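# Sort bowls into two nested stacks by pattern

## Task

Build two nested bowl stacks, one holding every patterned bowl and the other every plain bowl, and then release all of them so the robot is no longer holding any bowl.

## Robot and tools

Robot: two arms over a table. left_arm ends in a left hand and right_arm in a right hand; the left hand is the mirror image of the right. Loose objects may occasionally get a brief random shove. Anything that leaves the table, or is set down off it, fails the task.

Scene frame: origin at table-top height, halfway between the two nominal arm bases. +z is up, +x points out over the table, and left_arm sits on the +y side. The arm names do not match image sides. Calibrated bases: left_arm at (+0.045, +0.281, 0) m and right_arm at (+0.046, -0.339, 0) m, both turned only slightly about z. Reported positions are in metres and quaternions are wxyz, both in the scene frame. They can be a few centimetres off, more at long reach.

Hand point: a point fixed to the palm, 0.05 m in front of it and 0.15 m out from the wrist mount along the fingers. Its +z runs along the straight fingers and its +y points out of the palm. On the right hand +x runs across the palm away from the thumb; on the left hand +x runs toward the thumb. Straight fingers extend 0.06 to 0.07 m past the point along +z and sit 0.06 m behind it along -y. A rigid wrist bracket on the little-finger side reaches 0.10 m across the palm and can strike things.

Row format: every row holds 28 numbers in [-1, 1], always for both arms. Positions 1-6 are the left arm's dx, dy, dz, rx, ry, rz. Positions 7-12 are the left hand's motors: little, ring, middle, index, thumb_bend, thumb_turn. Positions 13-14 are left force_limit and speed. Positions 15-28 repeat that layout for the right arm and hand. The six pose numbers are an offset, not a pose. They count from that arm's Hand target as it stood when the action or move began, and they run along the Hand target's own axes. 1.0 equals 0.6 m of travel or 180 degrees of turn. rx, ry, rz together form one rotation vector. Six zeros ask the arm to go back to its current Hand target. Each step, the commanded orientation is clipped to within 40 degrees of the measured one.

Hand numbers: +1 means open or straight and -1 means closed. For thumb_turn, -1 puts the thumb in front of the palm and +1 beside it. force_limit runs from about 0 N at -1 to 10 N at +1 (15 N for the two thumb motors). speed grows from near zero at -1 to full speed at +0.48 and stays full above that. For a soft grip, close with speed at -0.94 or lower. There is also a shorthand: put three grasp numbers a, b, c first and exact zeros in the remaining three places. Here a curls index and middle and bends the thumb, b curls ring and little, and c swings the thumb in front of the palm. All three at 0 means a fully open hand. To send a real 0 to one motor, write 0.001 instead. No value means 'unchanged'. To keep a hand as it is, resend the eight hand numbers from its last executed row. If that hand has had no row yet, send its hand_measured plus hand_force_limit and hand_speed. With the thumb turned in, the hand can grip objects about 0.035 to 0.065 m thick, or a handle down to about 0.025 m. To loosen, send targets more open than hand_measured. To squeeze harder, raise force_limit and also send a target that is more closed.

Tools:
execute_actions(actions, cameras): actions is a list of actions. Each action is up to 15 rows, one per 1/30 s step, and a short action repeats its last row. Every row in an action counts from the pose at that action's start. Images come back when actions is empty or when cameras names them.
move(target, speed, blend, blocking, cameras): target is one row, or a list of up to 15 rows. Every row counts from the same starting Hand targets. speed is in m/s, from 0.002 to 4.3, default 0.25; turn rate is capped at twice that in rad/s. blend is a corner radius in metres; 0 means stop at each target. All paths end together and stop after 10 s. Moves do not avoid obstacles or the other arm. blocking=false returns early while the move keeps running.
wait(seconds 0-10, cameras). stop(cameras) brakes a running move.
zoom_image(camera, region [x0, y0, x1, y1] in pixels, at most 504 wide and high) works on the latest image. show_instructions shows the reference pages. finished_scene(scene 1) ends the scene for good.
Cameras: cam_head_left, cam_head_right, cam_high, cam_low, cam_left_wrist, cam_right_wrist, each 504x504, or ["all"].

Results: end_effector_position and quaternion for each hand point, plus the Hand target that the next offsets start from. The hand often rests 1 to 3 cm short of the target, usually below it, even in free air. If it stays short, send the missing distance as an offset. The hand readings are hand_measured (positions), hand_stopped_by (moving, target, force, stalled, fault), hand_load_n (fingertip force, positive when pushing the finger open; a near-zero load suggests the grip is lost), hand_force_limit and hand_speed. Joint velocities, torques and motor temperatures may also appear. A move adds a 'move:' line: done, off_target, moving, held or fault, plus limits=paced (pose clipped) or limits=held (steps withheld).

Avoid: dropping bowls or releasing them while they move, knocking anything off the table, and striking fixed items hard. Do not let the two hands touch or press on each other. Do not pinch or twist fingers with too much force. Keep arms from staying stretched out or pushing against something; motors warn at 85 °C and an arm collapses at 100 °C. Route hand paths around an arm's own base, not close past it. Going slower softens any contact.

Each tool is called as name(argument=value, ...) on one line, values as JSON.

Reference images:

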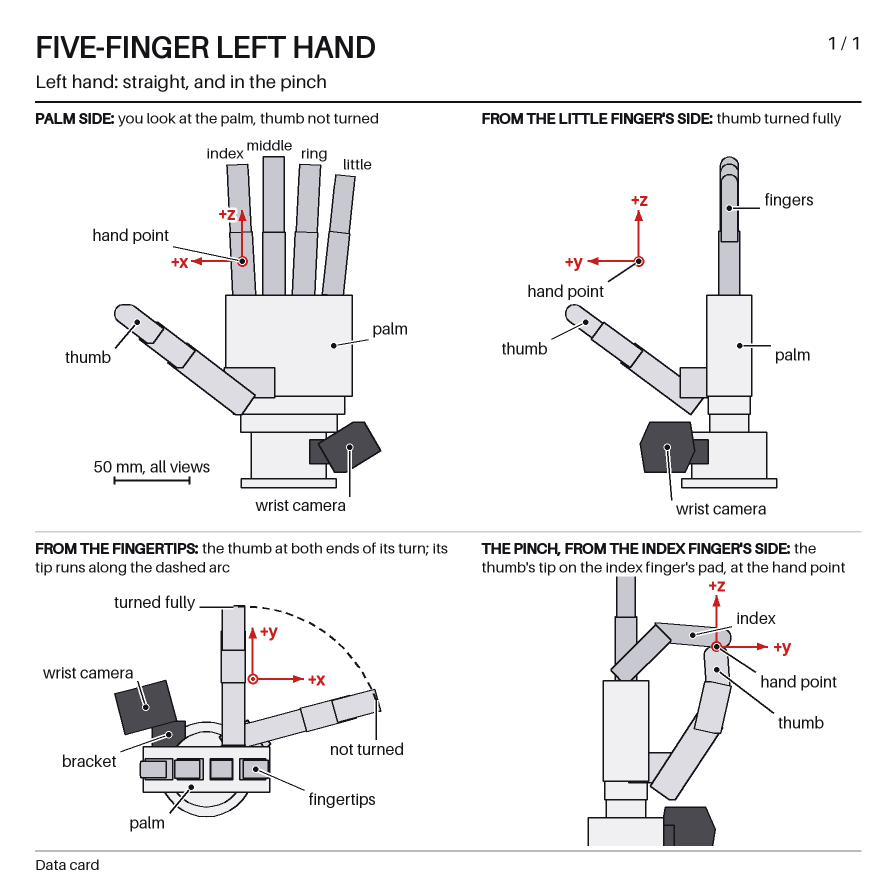

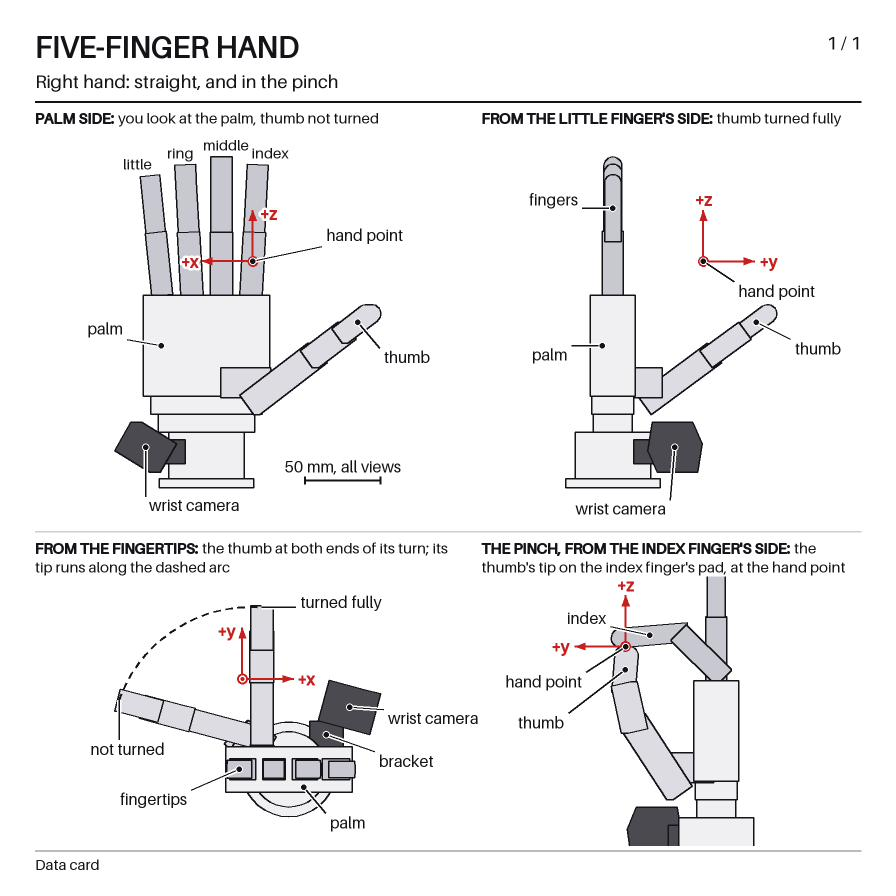

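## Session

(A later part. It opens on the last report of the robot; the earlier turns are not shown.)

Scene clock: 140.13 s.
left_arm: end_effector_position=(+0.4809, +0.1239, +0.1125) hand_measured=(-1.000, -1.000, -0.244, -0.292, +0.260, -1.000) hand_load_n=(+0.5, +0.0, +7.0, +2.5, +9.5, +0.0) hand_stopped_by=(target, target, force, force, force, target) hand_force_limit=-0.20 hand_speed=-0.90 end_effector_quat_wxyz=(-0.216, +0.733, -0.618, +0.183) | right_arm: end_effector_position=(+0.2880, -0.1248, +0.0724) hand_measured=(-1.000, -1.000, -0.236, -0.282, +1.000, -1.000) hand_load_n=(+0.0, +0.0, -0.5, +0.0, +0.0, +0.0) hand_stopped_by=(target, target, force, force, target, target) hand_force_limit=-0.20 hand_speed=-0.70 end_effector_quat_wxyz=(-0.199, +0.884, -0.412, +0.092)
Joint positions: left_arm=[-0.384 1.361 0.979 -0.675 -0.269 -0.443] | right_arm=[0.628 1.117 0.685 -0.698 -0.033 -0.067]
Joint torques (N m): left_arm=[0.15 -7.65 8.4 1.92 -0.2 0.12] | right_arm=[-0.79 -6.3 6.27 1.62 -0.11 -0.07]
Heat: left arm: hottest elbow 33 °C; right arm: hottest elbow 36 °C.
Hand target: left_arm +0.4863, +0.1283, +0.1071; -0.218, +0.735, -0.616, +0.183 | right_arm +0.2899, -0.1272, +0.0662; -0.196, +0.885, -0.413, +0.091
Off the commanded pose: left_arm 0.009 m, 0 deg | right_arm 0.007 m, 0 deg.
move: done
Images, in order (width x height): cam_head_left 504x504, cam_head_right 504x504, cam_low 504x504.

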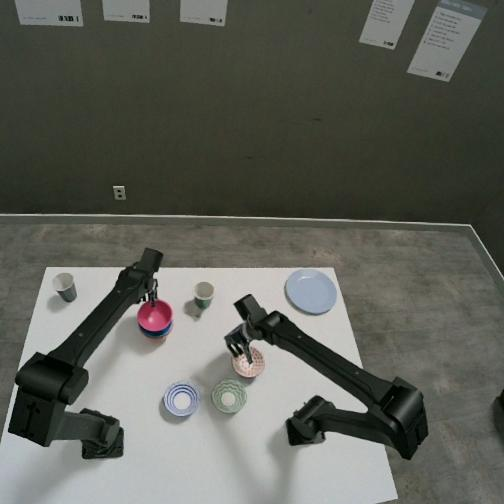

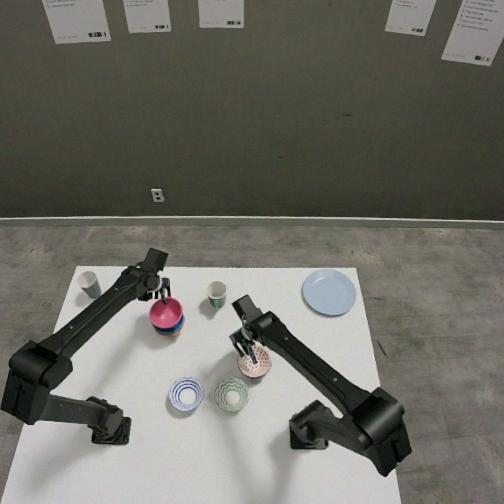

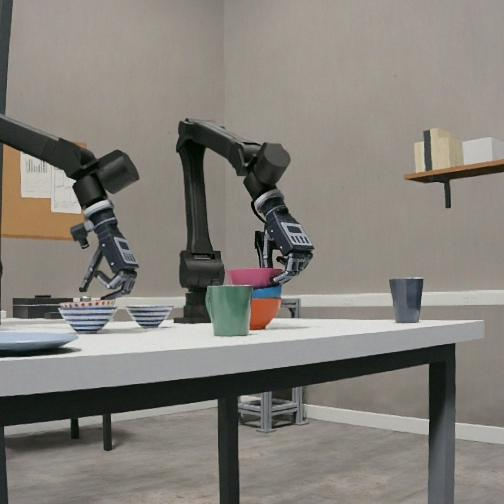

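move(target=[[0,0,0,0,0,0, -1,-1,-0.35,-0.4,1.0,-1,-0.2,-0.9, 0.0005,-0.1038,-0.1723,0,0,0, -1,-1,-0.35,-0.4,1.0,-1,-0.2,-0.7],[0.0003,-0.0768,-0.0097,0,0,0, -1,-1,-0.35,-0.4,1.0,-1,-0.2,-0.9, -0.4267,-0.1273,-0.0945,0.0430,-0.0944,-0.1702, -1,-1,0.2,0.2,0.5,-1,-0.5,-0.2]], cameras=["all"], speed=[0.1, 0.12], blend=[0.01, 0])

zoom_image(camera="cam_low", region=[40, 200, 200, 350])

zoom_image(camera="cam_low", region=[190, 180, 350, 340])

zoom_image(camera="cam_head_right", region=[100, 250, 220, 370])

zoom_image(camera="cam_head_left", region=[150, 310, 280, 440])

Scene clock: 151.67 s.
left_arm: end_effector_position=(+0.5024, +0.1336, +0.1229) hand_measured=(-1.000, -1.000, -0.246, -0.292, +1.000, -1.000) hand_load_n=(+0.0, +0.5, +0.0, +0.0, +0.0, +0.5) hand_stopped_by=(target, target, force, force, target, target) hand_force_limit=-0.20 hand_speed=-0.90 end_effector_quat_wxyz=(-0.213, +0.734, -0.620, +0.175) | right_arm: end_effector_position=(+0.1562, +0.0725, +0.1301) hand_measured=(-1.000, -1.000, +0.200, +0.200, +0.500, -1.000) hand_load_n=(+0.0, +0.0, +0.0, +0.0, +0.0, +0.0) hand_stopped_by=(target, target, target, target, target, target) hand_force_limit=-0.50 hand_speed=-0.20 end_effector_quat_wxyz=(-0.256, +0.956, -0.139, +0.032)
Joint positions: left_arm=[-0.345 1.406 1.057 -0.718 -0.25 -0.408] | right_arm=[1.232 1.292 0.97 -0.729 -0.037 -0.045]
Joint torques (N m): left_arm=[0.44 -8.18 13.53 0.76 -0.2 0.13] | right_arm=[0.67 -9.7 10.96 1.76 -0.08 -0.12]
Heat: left arm: hottest elbow 33 °C; right arm: hottest elbow 36 °C.
Hand target: left_arm +0.5213, +0.1344, +0.1370; -0.218, +0.735, -0.616, +0.183 | right_arm +0.1600, +0.0981, +0.1498; -0.281, +0.951, -0.125, +0.037
Off the commanded pose: left_arm 0.024 m, 1 deg | right_arm 0.033 m, 3 deg.
move: off_target (left_arm, right_arm); blend cut to 0 m at target 1; target 2's new numbers were sent with right_arm's hand 0.033 m and 4 deg from that target
camera_calibration:
cam_left_wrist: T_world_to_cam=[[0.872666, -0.117402, 0.473995, -0.474785], [-0.284963, -0.910686, 0.299078, 0.231478], [0.396548, -0.396066, -0.82818, 0.0674212], [0, 0, 0, 1]] pos_world=[0.453556, 0.181767, 0.211653]
cam_right_wrist: T_world_to_cam=[[-0.0256614, -0.897252, -0.440773, 0.123379], [-0.910524, -0.161031, 0.38081, 0.101314], [-0.41266, 0.411107, -0.812836, 0.254123], [0, 0, 0, 1]] pos_world=[0.200281, 0.0225452, 0.222361]

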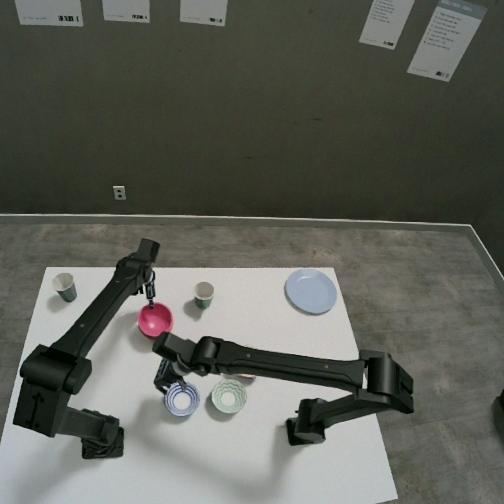

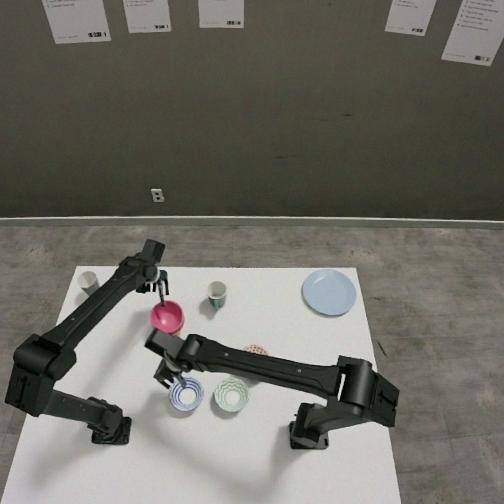

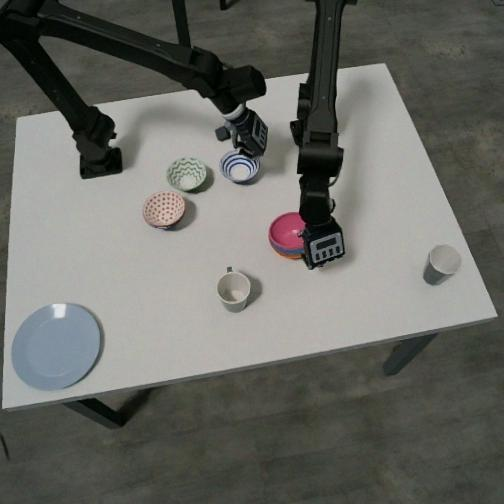

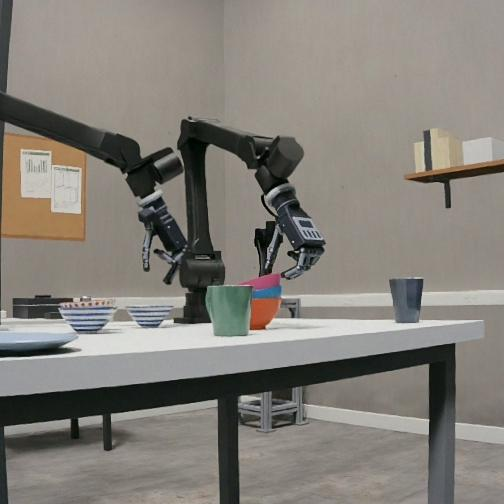

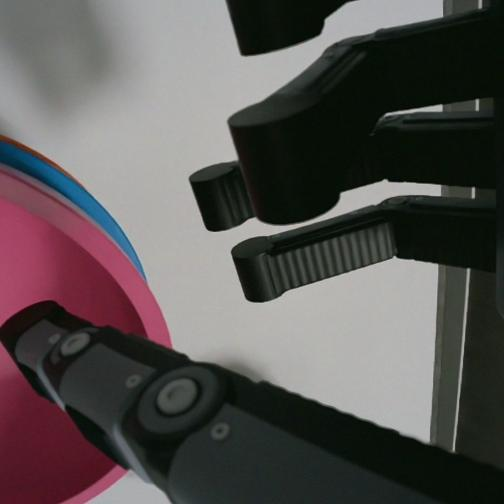

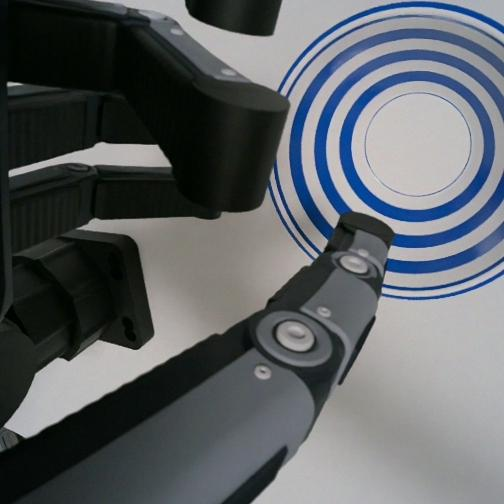

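Scaled by 3.150 from the camera's 504x504 image, which has a finer 720x720 frame.

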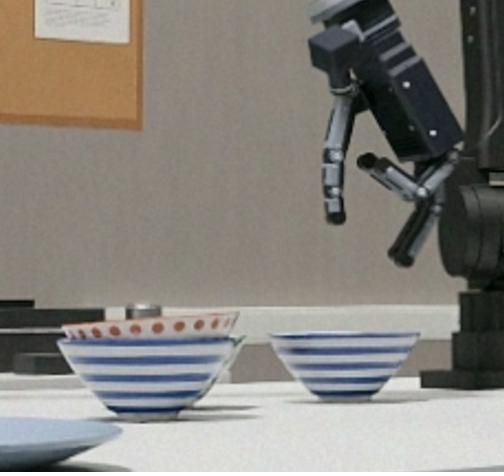

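Scaled by 3.150 from the camera's 504x504 image, which has a finer 720x720 frame.

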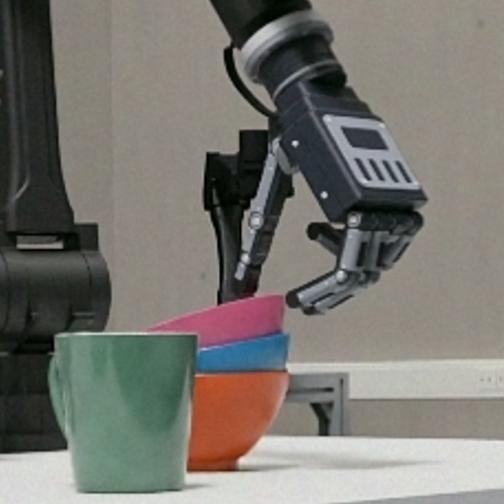

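Scaled by 4.200 from the camera's 504x504 image, which has a finer 720x720 frame.

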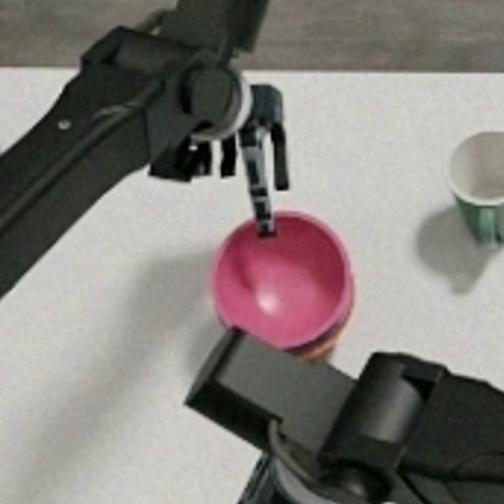

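Scaled by 3.877 from the camera's 504x504 image, which has a finer 720x720 frame.

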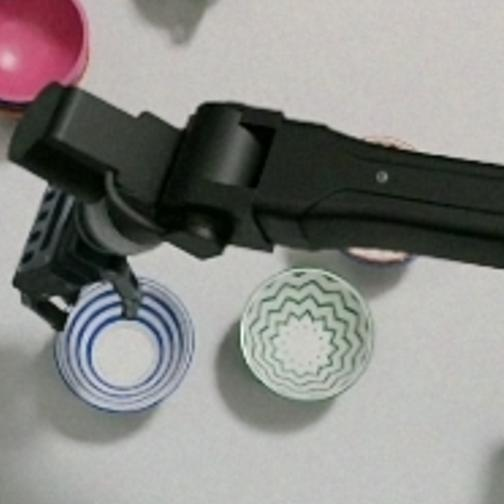

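move(target=[[0,-0.0318,-0.0489,0,0,0, -1,-1,-0.35,-0.4,1.0,-1,-0.2,-0.9, -0.0004,0.02,0.035,0,0,0, -1,-1,0.2,0.2,0.5,-1,-0.5,-0.2],[-0.0153,0.0593,-0.0942,0,0,0, -1,-1,-0.35,-0.4,1.0,-1,-0.2,-0.9, -0.0009,0.0472,0.0787,0,0,0, -1,-1,0.2,0.2,0.5,-1,-0.5,-0.2]], cameras=["cam_low","cam_head_left","cam_right_wrist","cam_left_wrist"], speed=0.1, blend=0.01)

zoom_image(camera="cam_low", region=[190, 180, 350, 340])

zoom_image(camera="cam_head_left", region=[100, 250, 220, 370])

Scene clock: 155.07 s.
left_arm: end_effector_position=(+0.4662, +0.1363, +0.1583) hand_measured=(-1.000, -1.000, -0.246, -0.292, +1.000, -1.000) hand_load_n=(+0.0, +0.5, +0.0, +0.0, +0.0, +0.0) hand_stopped_by=(target, target, force, force, target, target) hand_force_limit=-0.20 hand_speed=-0.90 end_effector_quat_wxyz=(-0.217, +0.736, -0.616, +0.178) | right_arm: end_effector_position=(+0.1649, +0.0978, +0.1017) hand_measured=(-1.000, -1.000, +0.200, +0.200, +0.500, -1.000) hand_load_n=(+0.0, +0.0, +0.0, +0.0, +0.0, +0.0) hand_stopped_by=(target, target, target, target, target, target) hand_force_limit=-0.50 hand_speed=-0.20 end_effector_quat_wxyz=(-0.283, +0.949, -0.137, +0.038)
Joint positions: left_arm=[-0.371 1.278 1.031 -0.817 -0.27 -0.436] | right_arm=[1.233 1.358 0.937 -0.573 -0.037 -0.045]
Joint torques (N m): left_arm=[-2.02 -9.76 8.55 0.73 -0.38 -0.03] | right_arm=[0.73 -10.58 6.57 1.94 -0.05 -0.11]
Heat: left arm: hottest elbow 32 °C; right arm: hottest elbow 37 °C.
Hand target: left_arm +0.4599, +0.1329, +0.1650; -0.217, +0.735, -0.616, +0.183 | right_arm +0.1600, +0.1001, +0.0948; -0.281, +0.951, -0.125, +0.037
Off the commanded pose: left_arm 0.010 m, 1 deg | right_arm 0.009 m, 1 deg.
move: done
camera_calibration:
cam_left_wrist: T_world_to_cam=[[0.868224, -0.110902, 0.48362, -0.459903], [-0.280786, -0.913432, 0.29462, 0.212078], [0.40908, -0.39159, -0.824203, 0.105097], [0, 0, 0, 1]] pos_world=[0.415854, 0.18387, 0.246558]
cam_right_wrist: T_world_to_cam=[[-0.0159342, -0.87204, -0.489175, 0.134623], [-0.917527, -0.181673, 0.35375, 0.130124], [-0.397354, 0.454468, -0.797226, 0.215802], [0, 0, 0, 1]] pos_world=[0.207287, 0.0429616, 0.191865]
Images, in order (width x height): cam_head_left 504x504, cam_low 504x504, cam_left_wrist 504x504, cam_right_wrist 504x504.

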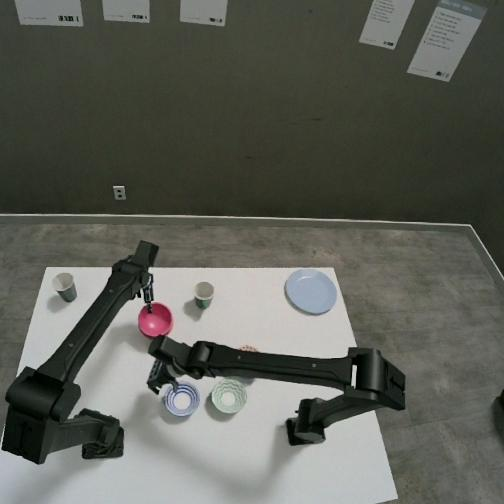

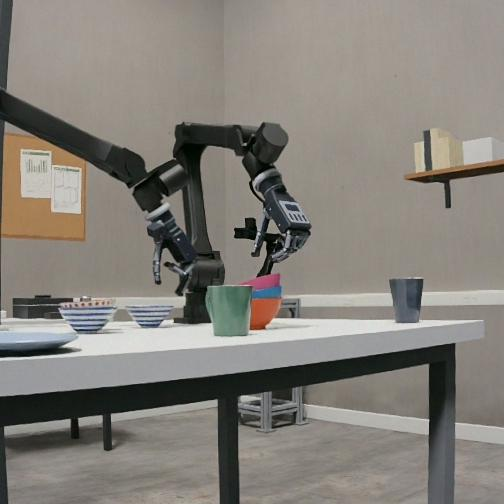

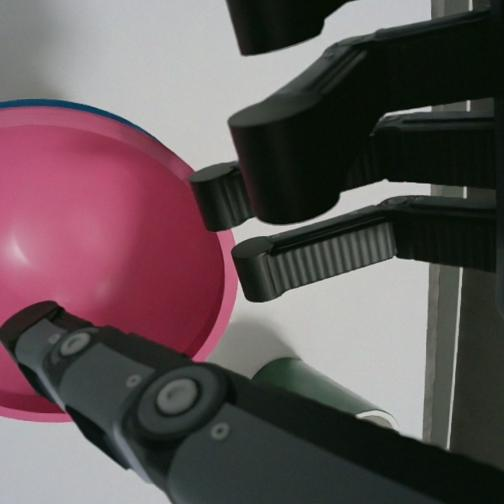

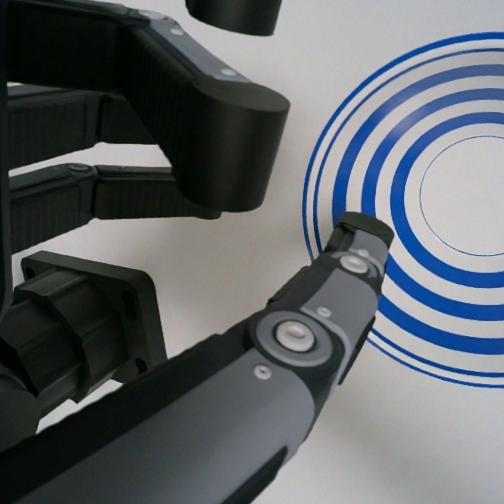

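Scaled by 3.150 from the camera's 504x504 image, which has a finer 720x720 frame.

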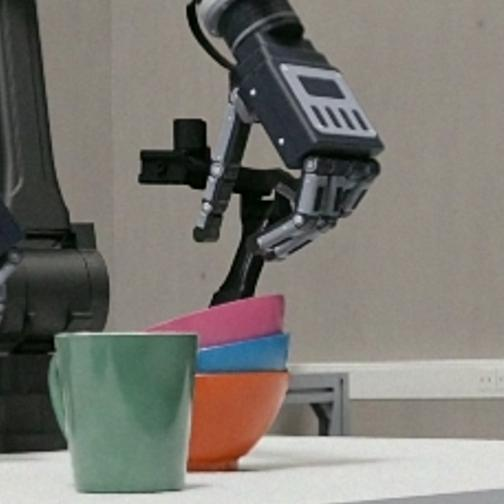

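Scaled by 4.200 from the camera's 504x504 image, which has a finer 720x720 frame.

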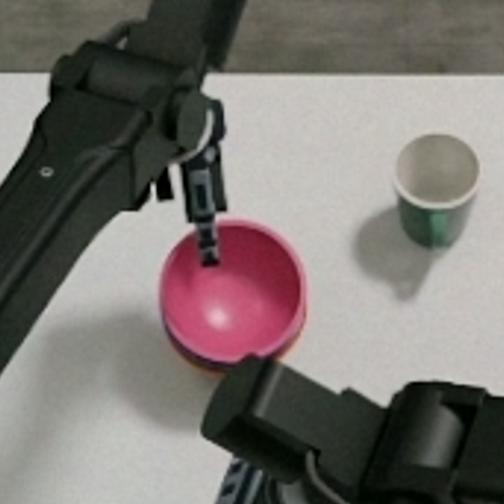

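move(target=[0,0.0303,0.0466,0,0,0, -1,-1,-0.35,-0.4,1.0,-1,-0.2,-0.9, -0.0065,0.0505,0.0745,0,0,0, -1,-1,0.2,0.2,0.5,-1,-0.5,-0.2], cameras=["cam_low","cam_head_left","cam_right_wrist"], speed=0.07)

zoom_image(camera="cam_low", region=[110, 180, 350, 340])

Scene clock: 157.33 s.
left_arm: end_effector_position=(+0.4583, +0.1390, +0.1331) hand_measured=(-1.000, -1.000, -0.246, -0.292, +1.000, -1.000) hand_load_n=(+0.0, +0.0, +0.0, +0.0, -0.5, +0.0) hand_stopped_by=(target, target, force, force, target, target) hand_force_limit=-0.20 hand_speed=-0.90 end_effector_quat_wxyz=(-0.217, +0.736, -0.616, +0.176) | right_arm: end_effector_position=(+0.1618, +0.0982, +0.0476) hand_measured=(-1.000, -1.000, +0.200, +0.200, +0.500, -1.000) hand_load_n=(+0.0, +0.0, +0.0, +0.5, +0.0, +0.0) hand_stopped_by=(target, target, target, target, target, target) hand_force_limit=-0.50 hand_speed=-0.20 end_effector_quat_wxyz=(-0.283, +0.949, -0.134, +0.037)
Joint positions: left_arm=[-0.371 1.278 0.964 -0.754 -0.271 -0.437] | right_arm=[1.24 1.433 0.852 -0.411 -0.035 -0.045]
Joint torques (N m): left_arm=[-1.85 -7.65 8.28 1.92 -0.35 -0.04] | right_arm=[0.91 -10.99 6.06 1.96 0.09 -0.03]
Heat: left arm: hottest elbow 32 °C; right arm: hottest elbow 36 °C.
Hand target: left_arm +0.4599, +0.1328, +0.1316; -0.217, +0.735, -0.616, +0.183 | right_arm +0.1558, +0.1000, +0.0407; -0.281, +0.951, -0.125, +0.037
Off the commanded pose: left_arm 0.006 m, 1 deg | right_arm 0.009 m, 1 deg.
move: done
camera_calibration:
cam_right_wrist: T_world_to_cam=[[-0.00939717, -0.872218, -0.489026, 0.107407], [-0.91687, -0.18766, 0.352325, 0.14701], [-0.399075, 0.451685, -0.797948, 0.171856], [0, 0, 0, 1]] pos_world=[0.204381, 0.0436456, 0.137861]
Images, in order (width x height): cam_head_left 504x504, cam_low 504x504, cam_right_wrist 504x504.

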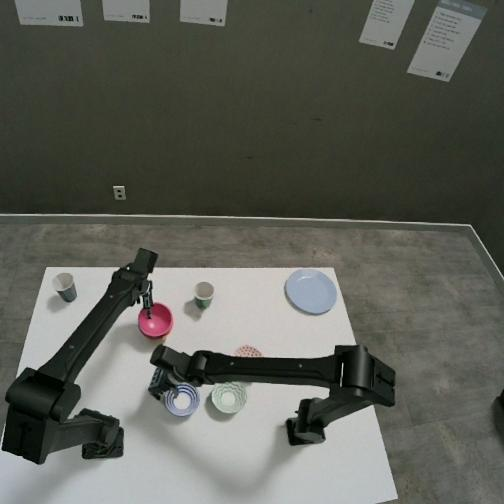

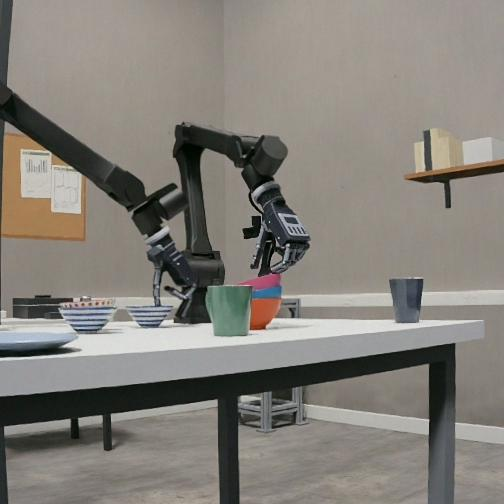

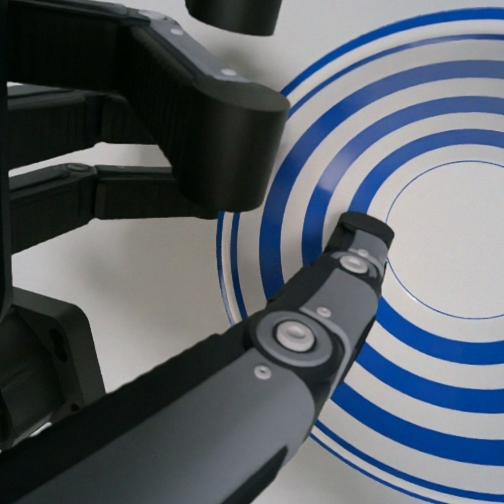

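Scaled by 2.100 from the camera's 504x504 image, which has a finer 720x720 frame.

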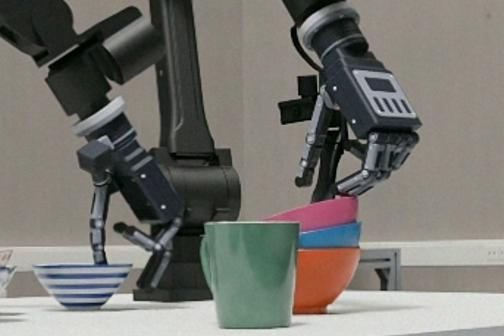

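move(target=[0,0.0145,0.0224,0,0,0, -1,-1,-0.35,-0.4,1.0,-1,-0.2,-0.9, 0,0,0,0,0,0, -1,-1,-0.35,-0.4,0.05,-1,-0.2,-0.9], cameras=["cam_low","cam_head_left","cam_right_wrist"], speed=0.05)

zoom_image(camera="cam_low", region=[110, 180, 350, 340])

Scene clock: 160.00 s.
left_arm: end_effector_position=(+0.4587, +0.1389, +0.1236) hand_measured=(-1.000, -1.000, -0.246, -0.292, +1.000, -1.000) hand_load_n=(+0.0, +0.0, -0.5, +0.0, -0.5, +0.0) hand_stopped_by=(target, target, force, force, target, target) hand_force_limit=-0.20 hand_speed=-0.90 end_effector_quat_wxyz=(-0.219, +0.736, -0.614, +0.183) | right_arm: end_effector_position=(+0.1620, +0.0991, +0.0476) hand_measured=(-1.000, -1.000, -0.226, -0.282, +0.260, -1.000) hand_load_n=(+0.0, +0.0, +5.0, +5.0, +6.0, -1.0) hand_stopped_by=(target, target, force, force, force, target) hand_force_limit=-0.20 hand_speed=-0.90 end_effector_quat_wxyz=(-0.284, +0.949, -0.134, +0.038)
Joint positions: left_arm=[-0.371 1.278 0.933 -0.707 -0.271 -0.437] | right_arm=[1.241 1.434 0.852 -0.407 -0.034 -0.045]
Joint torques (N m): left_arm=[-1.85 -6.42 8.18 1.94 -0.37 -0.04] | right_arm=[0.85 -11.05 6.08 1.77 0.08 -0.03]
Heat: left arm: hottest elbow 32 °C; right arm: hottest elbow 36 °C.
Hand target: left_arm +0.4599, +0.1329, +0.1156; -0.218, +0.735, -0.616, +0.183 | right_arm +0.1560, +0.1000, +0.0408; -0.281, +0.951, -0.125, +0.037
Off the commanded pose: left_arm 0.010 m, 0 deg | right_arm 0.009 m, 1 deg.
move: done
camera_calibration:
cam_right_wrist: T_world_to_cam=[[-0.00861057, -0.870844, -0.491485, 0.108136], [-0.917282, -0.188818, 0.35063, 0.147602], [-0.398145, 0.453849, -0.797183, 0.171187], [0, 0, 0, 1]] pos_world=[0.204482, 0.044346, 0.137861]
Images, in order (width x height): cam_head_left 504x504, cam_low 504x504, cam_right_wrist 504x504.

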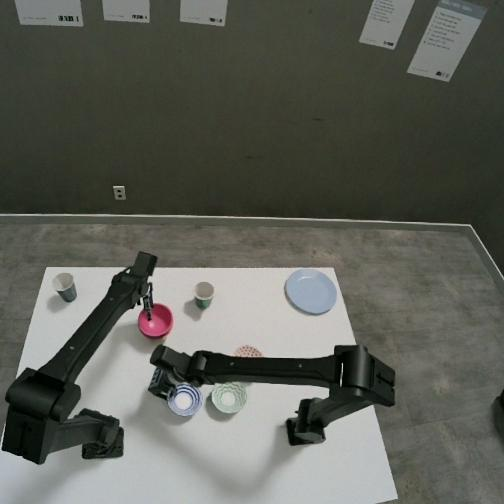

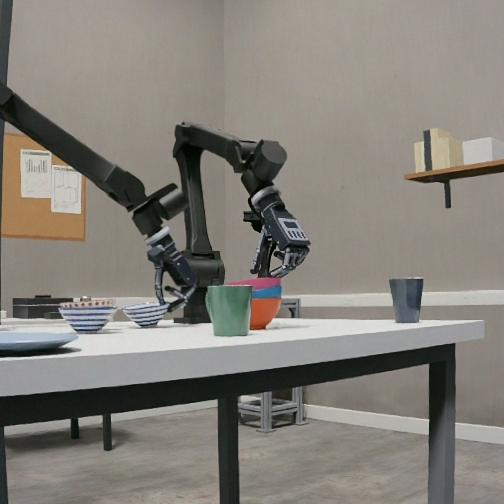

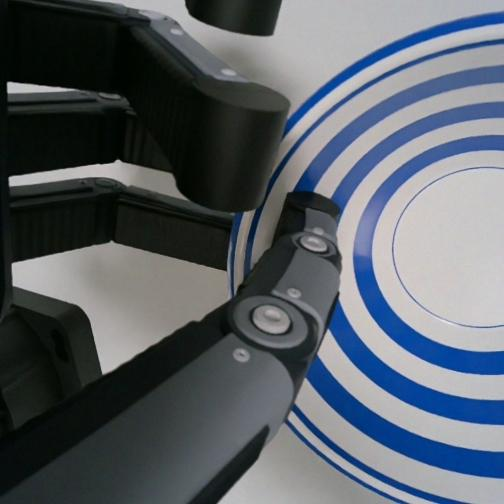

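Scaled by 2.100 from the camera's 504x504 image, which has a finer 720x720 frame.

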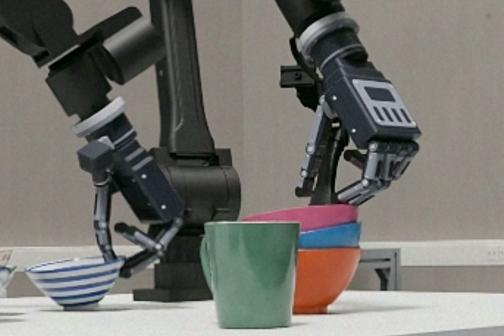

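move(target=[0,0.0109,0.0168,0,0,0, -1,-1,-0.35,-0.4,1.0,-1,-0.2,-0.9, -0.0038,-0.1552,-0.1775,0,0,0, -1,-1,-0.35,-0.4,0.05,-1,-0.2,-0.9], cameras=["cam_low","cam_head_left","cam_high"], speed=0.09)

zoom_image(camera="cam_low", region=[110, 180, 350, 340])

zoom_image(camera="cam_high", region=[110, 130, 360, 280])

Scene clock: 162.77 s.
left_arm: end_effector_position=(+0.4593, +0.1387, +0.1127) hand_measured=(-1.000, -1.000, -0.246, -0.292, +1.000, -1.000) hand_load_n=(+0.0, +0.0, -0.5, +0.5, +0.0, +0.0) hand_stopped_by=(target, target, force, force, target, target) hand_force_limit=-0.20 hand_speed=-0.90 end_effector_quat_wxyz=(-0.220, +0.735, -0.614, +0.184) | right_arm: end_effector_position=(+0.1588, +0.0972, +0.1428) hand_measured=(-1.000, -1.000, -0.226, -0.282, +0.262, -1.000) hand_load_n=(+0.0, +0.0, +6.0, +3.5, +10.0, +0.0) hand_stopped_by=(target, target, force, force, force, target) hand_force_limit=-0.20 hand_speed=-0.90 end_effector_quat_wxyz=(-0.244, +0.960, -0.133, +0.031)
Joint positions: left_arm=[-0.371 1.289 0.911 -0.671 -0.272 -0.438] | right_arm=[1.248 1.362 1.076 -0.789 -0.03 -0.045]
Joint torques (N m): left_arm=[-1.85 -6.36 8.09 1.89 -0.32 -0.03] | right_arm=[0.97 -13.92 11.49 0.69 0.06 0.04]
Heat: left arm: hottest elbow 32 °C; right arm: hottest elbow 36 °C.
Hand target: left_arm +0.4600, +0.1328, +0.1037; -0.218, +0.735, -0.616, +0.183 | right_arm +0.1590, +0.1201, +0.1807; -0.281, +0.951, -0.125, +0.037
Off the commanded pose: left_arm 0.011 m, 0 deg | right_arm 0.044 m, 5 deg.
move: off_target (left_arm, right_arm)
Images, in order (width x height): cam_head_left 504x504, cam_high 504x504, cam_low 504x504.

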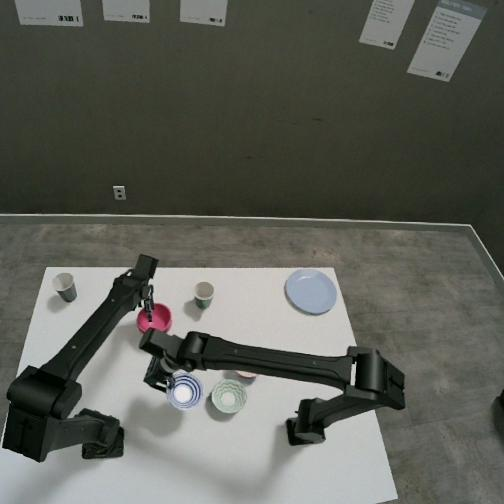

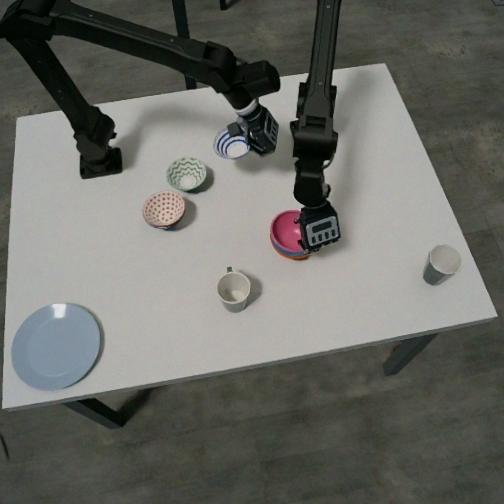

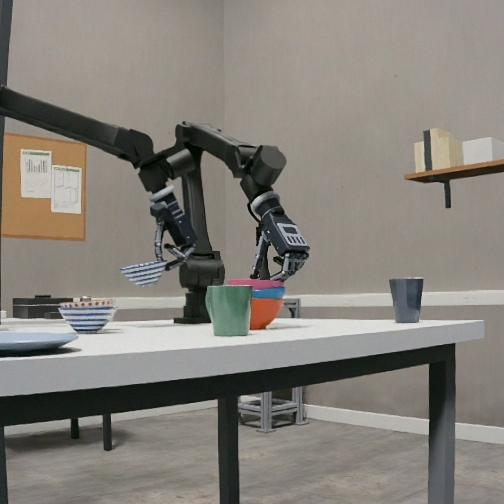

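Scaled by 2.100 from the camera's 504x504 image, which has a finer 720x720 frame.

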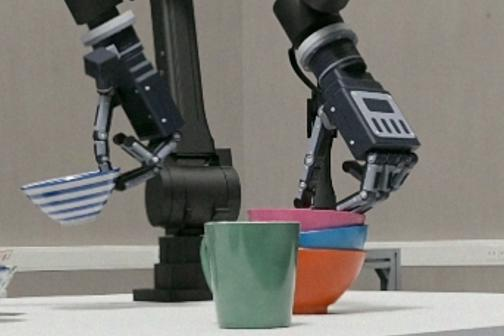

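Scaled by 2.016 from the camera's 504x504 image, which has a finer 720x720 frame.

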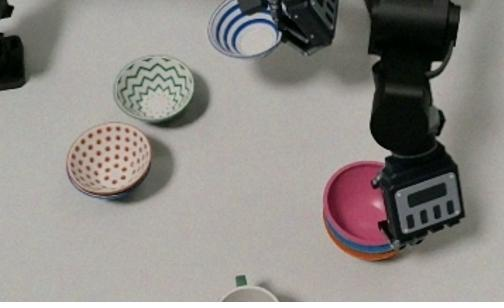

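move(target=[[0,-0.118,-0.1817,0,0,0, -1,-1,-0.35,-0.4,1.0,-1,-0.2,-0.9, 0.0597,0.0425,-0.0952,0,0,0, -1,-1,-0.35,-0.4,0.05,-1,-0.2,-0.9],[-0.3958,-0.0775,-0.2398,0,-0.0454,-0.0699, -1,-1,-0.35,-0.4,1.0,-1,-0.2,-0.9, 0.3198,0.272,-0.1653,-0.0700,0.0869,0.1743, -1,-1,-0.35,-0.4,0.05,-1,-0.2,-0.9]], cameras=["all"], speed=[0.12, 0.14], blend=0.03)

zoom_image(camera="cam_low", region=[40, 190, 350, 350])

zoom_image(camera="cam_head_left", region=[100, 280, 310, 430])

zoom_image(camera="cam_high", region=[110, 130, 360, 280])

Scene clock: 169.57 s.
left_arm: end_effector_position=(+0.3870, +0.3571, +0.2467) hand_measured=(-1.000, -1.000, -0.246, -0.292, +1.000, -1.000) hand_load_n=(+0.0, +0.5, +0.0, +0.5, +0.0, +0.0) hand_stopped_by=(target, target, force, force, target, target) hand_force_limit=-0.20 hand_speed=-0.90 end_effector_quat_wxyz=(-0.237, +0.808, -0.517, +0.154) | right_arm: end_effector_position=(+0.2945, -0.1095, +0.1721) hand_measured=(-1.000, -1.000, -0.226, -0.282, +0.262, -1.000) hand_load_n=(+0.0, +0.0, +6.5, +3.5, +10.5, +0.0) hand_stopped_by=(target, target, force, force, force, target) hand_force_limit=-0.20 hand_speed=-0.90 end_effector_quat_wxyz=(-0.156, +0.898, -0.404, +0.073)
Joint positions: left_arm=[0.246 0.987 1.041 -1.057 -0.076 -0.124] | right_arm=[0.661 1.145 0.991 -1.072 -0.019 -0.065]
Joint torques (N m): left_arm=[0.21 -5.54 9.01 0.85 -0.08 0.13] | right_arm=[-1.08 -9.47 7.08 0.49 0.01 0.14]
Heat: left arm: hottest elbow 32 °C; right arm: hottest elbow 37 °C.
Hand target: left_arm +0.3800, +0.3599, +0.2497; -0.239, +0.809, -0.515, +0.153 | right_arm +0.2949, -0.1139, +0.1752; -0.157, +0.893, -0.416, +0.073
Off the commanded pose: left_arm 0.008 m, 0 deg | right_arm 0.005 m, 1 deg.
move: done
camera_calibration:
cam_left_wrist: T_world_to_cam=[[0.864345, 0.114062, 0.489794, -0.48968], [-0.0445578, -0.95274, 0.300503, 0.286648], [0.500922, -0.281562, -0.818413, 0.220488], [0, 0, 0, 1]] pos_world=[0.325577, 0.391035, 0.334154]
cam_right_wrist: T_world_to_cam=[[-0.542203, -0.792397, -0.279503, 0.118028], [-0.807089, 0.398622, 0.435554, 0.20334], [-0.233715, 0.461743, -0.85567, 0.380367], [0, 0, 0, 1]] pos_world=[0.317006, -0.163162, 0.269892]

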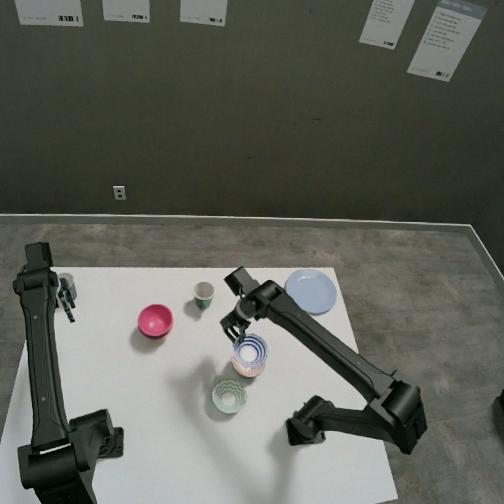

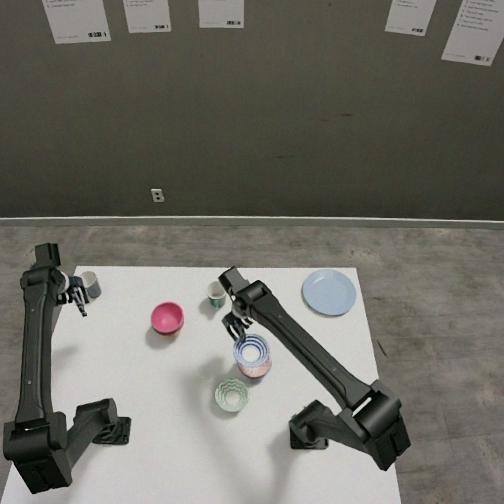

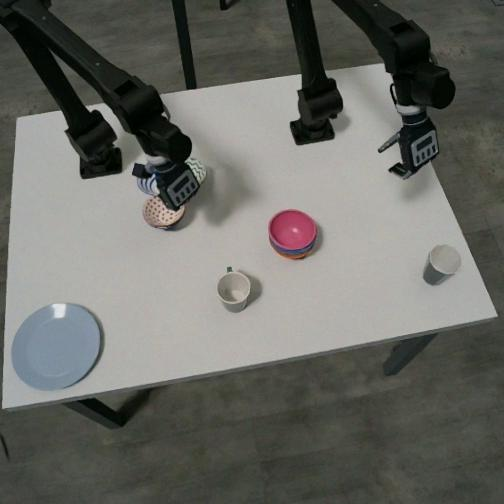

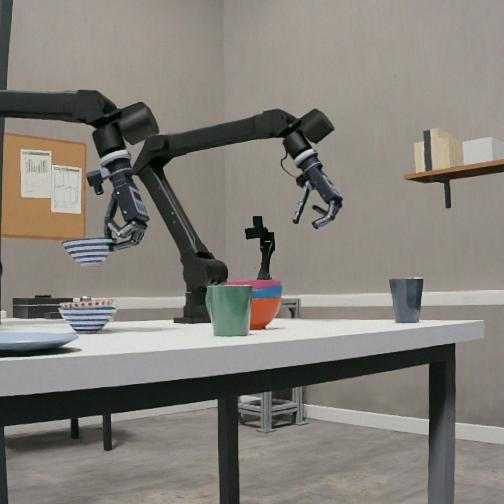

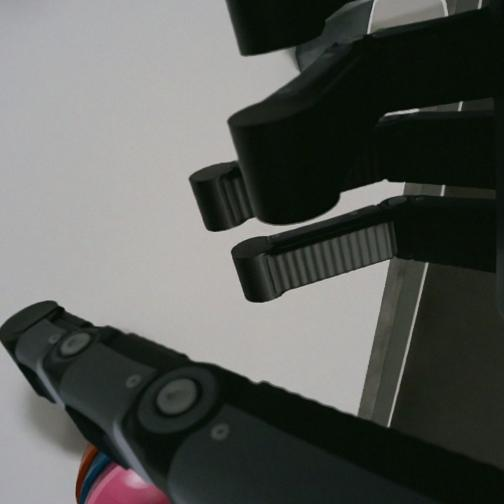

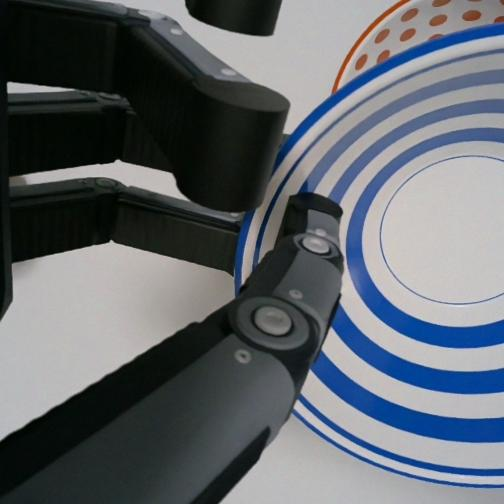

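Scaled by 1.626 from the camera's 504x504 image, which has a finer 720x720 frame.

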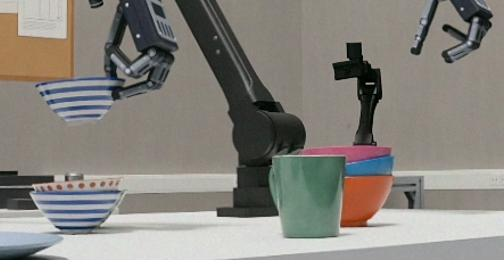

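Scaled by 2.400 from the camera's 504x504 image, which has a finer 720x720 frame.

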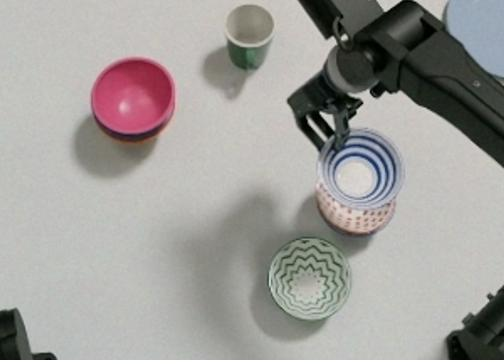

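Scaled by 2.016 from the camera's 504x504 image, which has a finer 720x720 frame.

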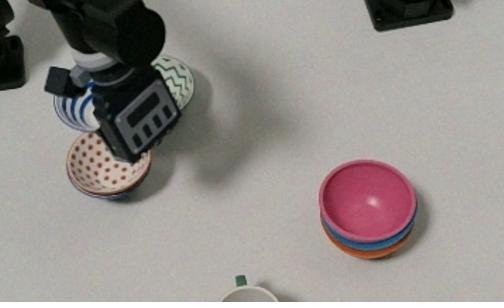

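zoom_image(camera="cam_head_left", region=[190, 290, 310, 410])

zoom_image(camera="cam_low", region=[40, 200, 200, 350])

zoom_image(camera="cam_low", region=[190, 220, 310, 340])

zoom_image(camera="cam_head_right", region=[200, 290, 320, 410])

Scaled by 4.200 from the camera's 504x504 image, which has a finer 720x720 frame.

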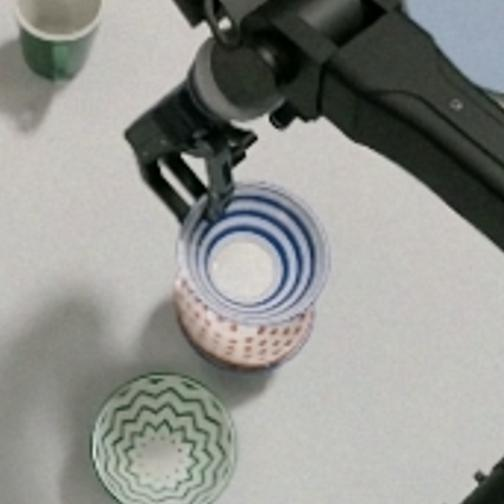

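Scaled by 3.150 from the camera's 504x504 image, which has a finer 720x720 frame.

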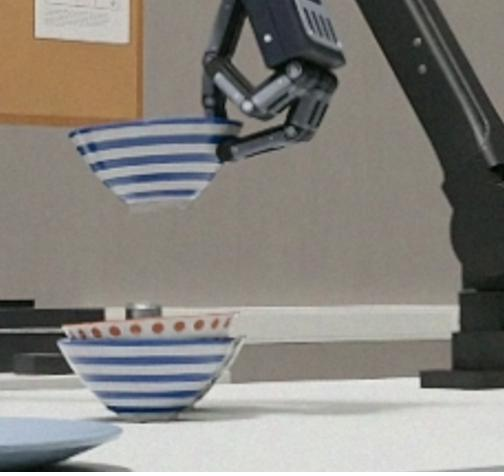

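Scaled by 4.200 from the camera's 504x504 image, which has a finer 720x720 frame.

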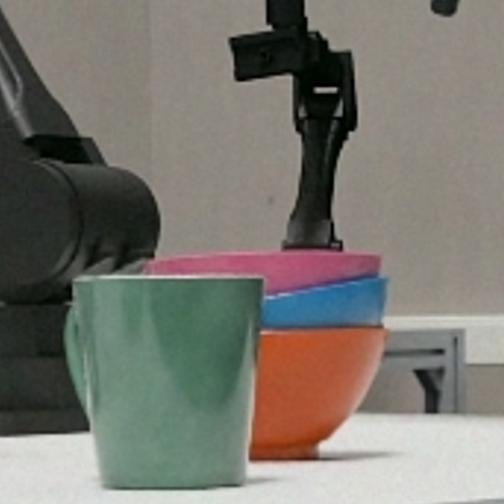

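Scaled by 4.200 from the camera's 504x504 image, which has a finer 720x720 frame.

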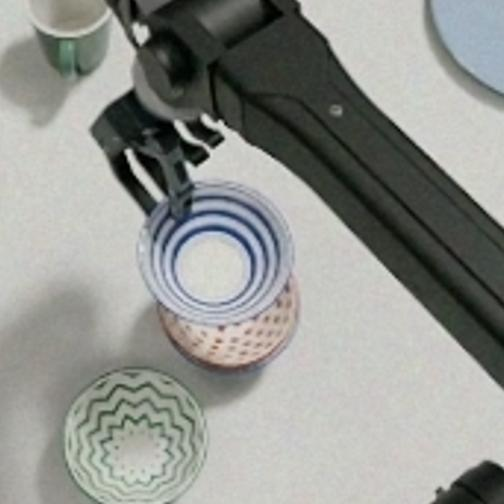

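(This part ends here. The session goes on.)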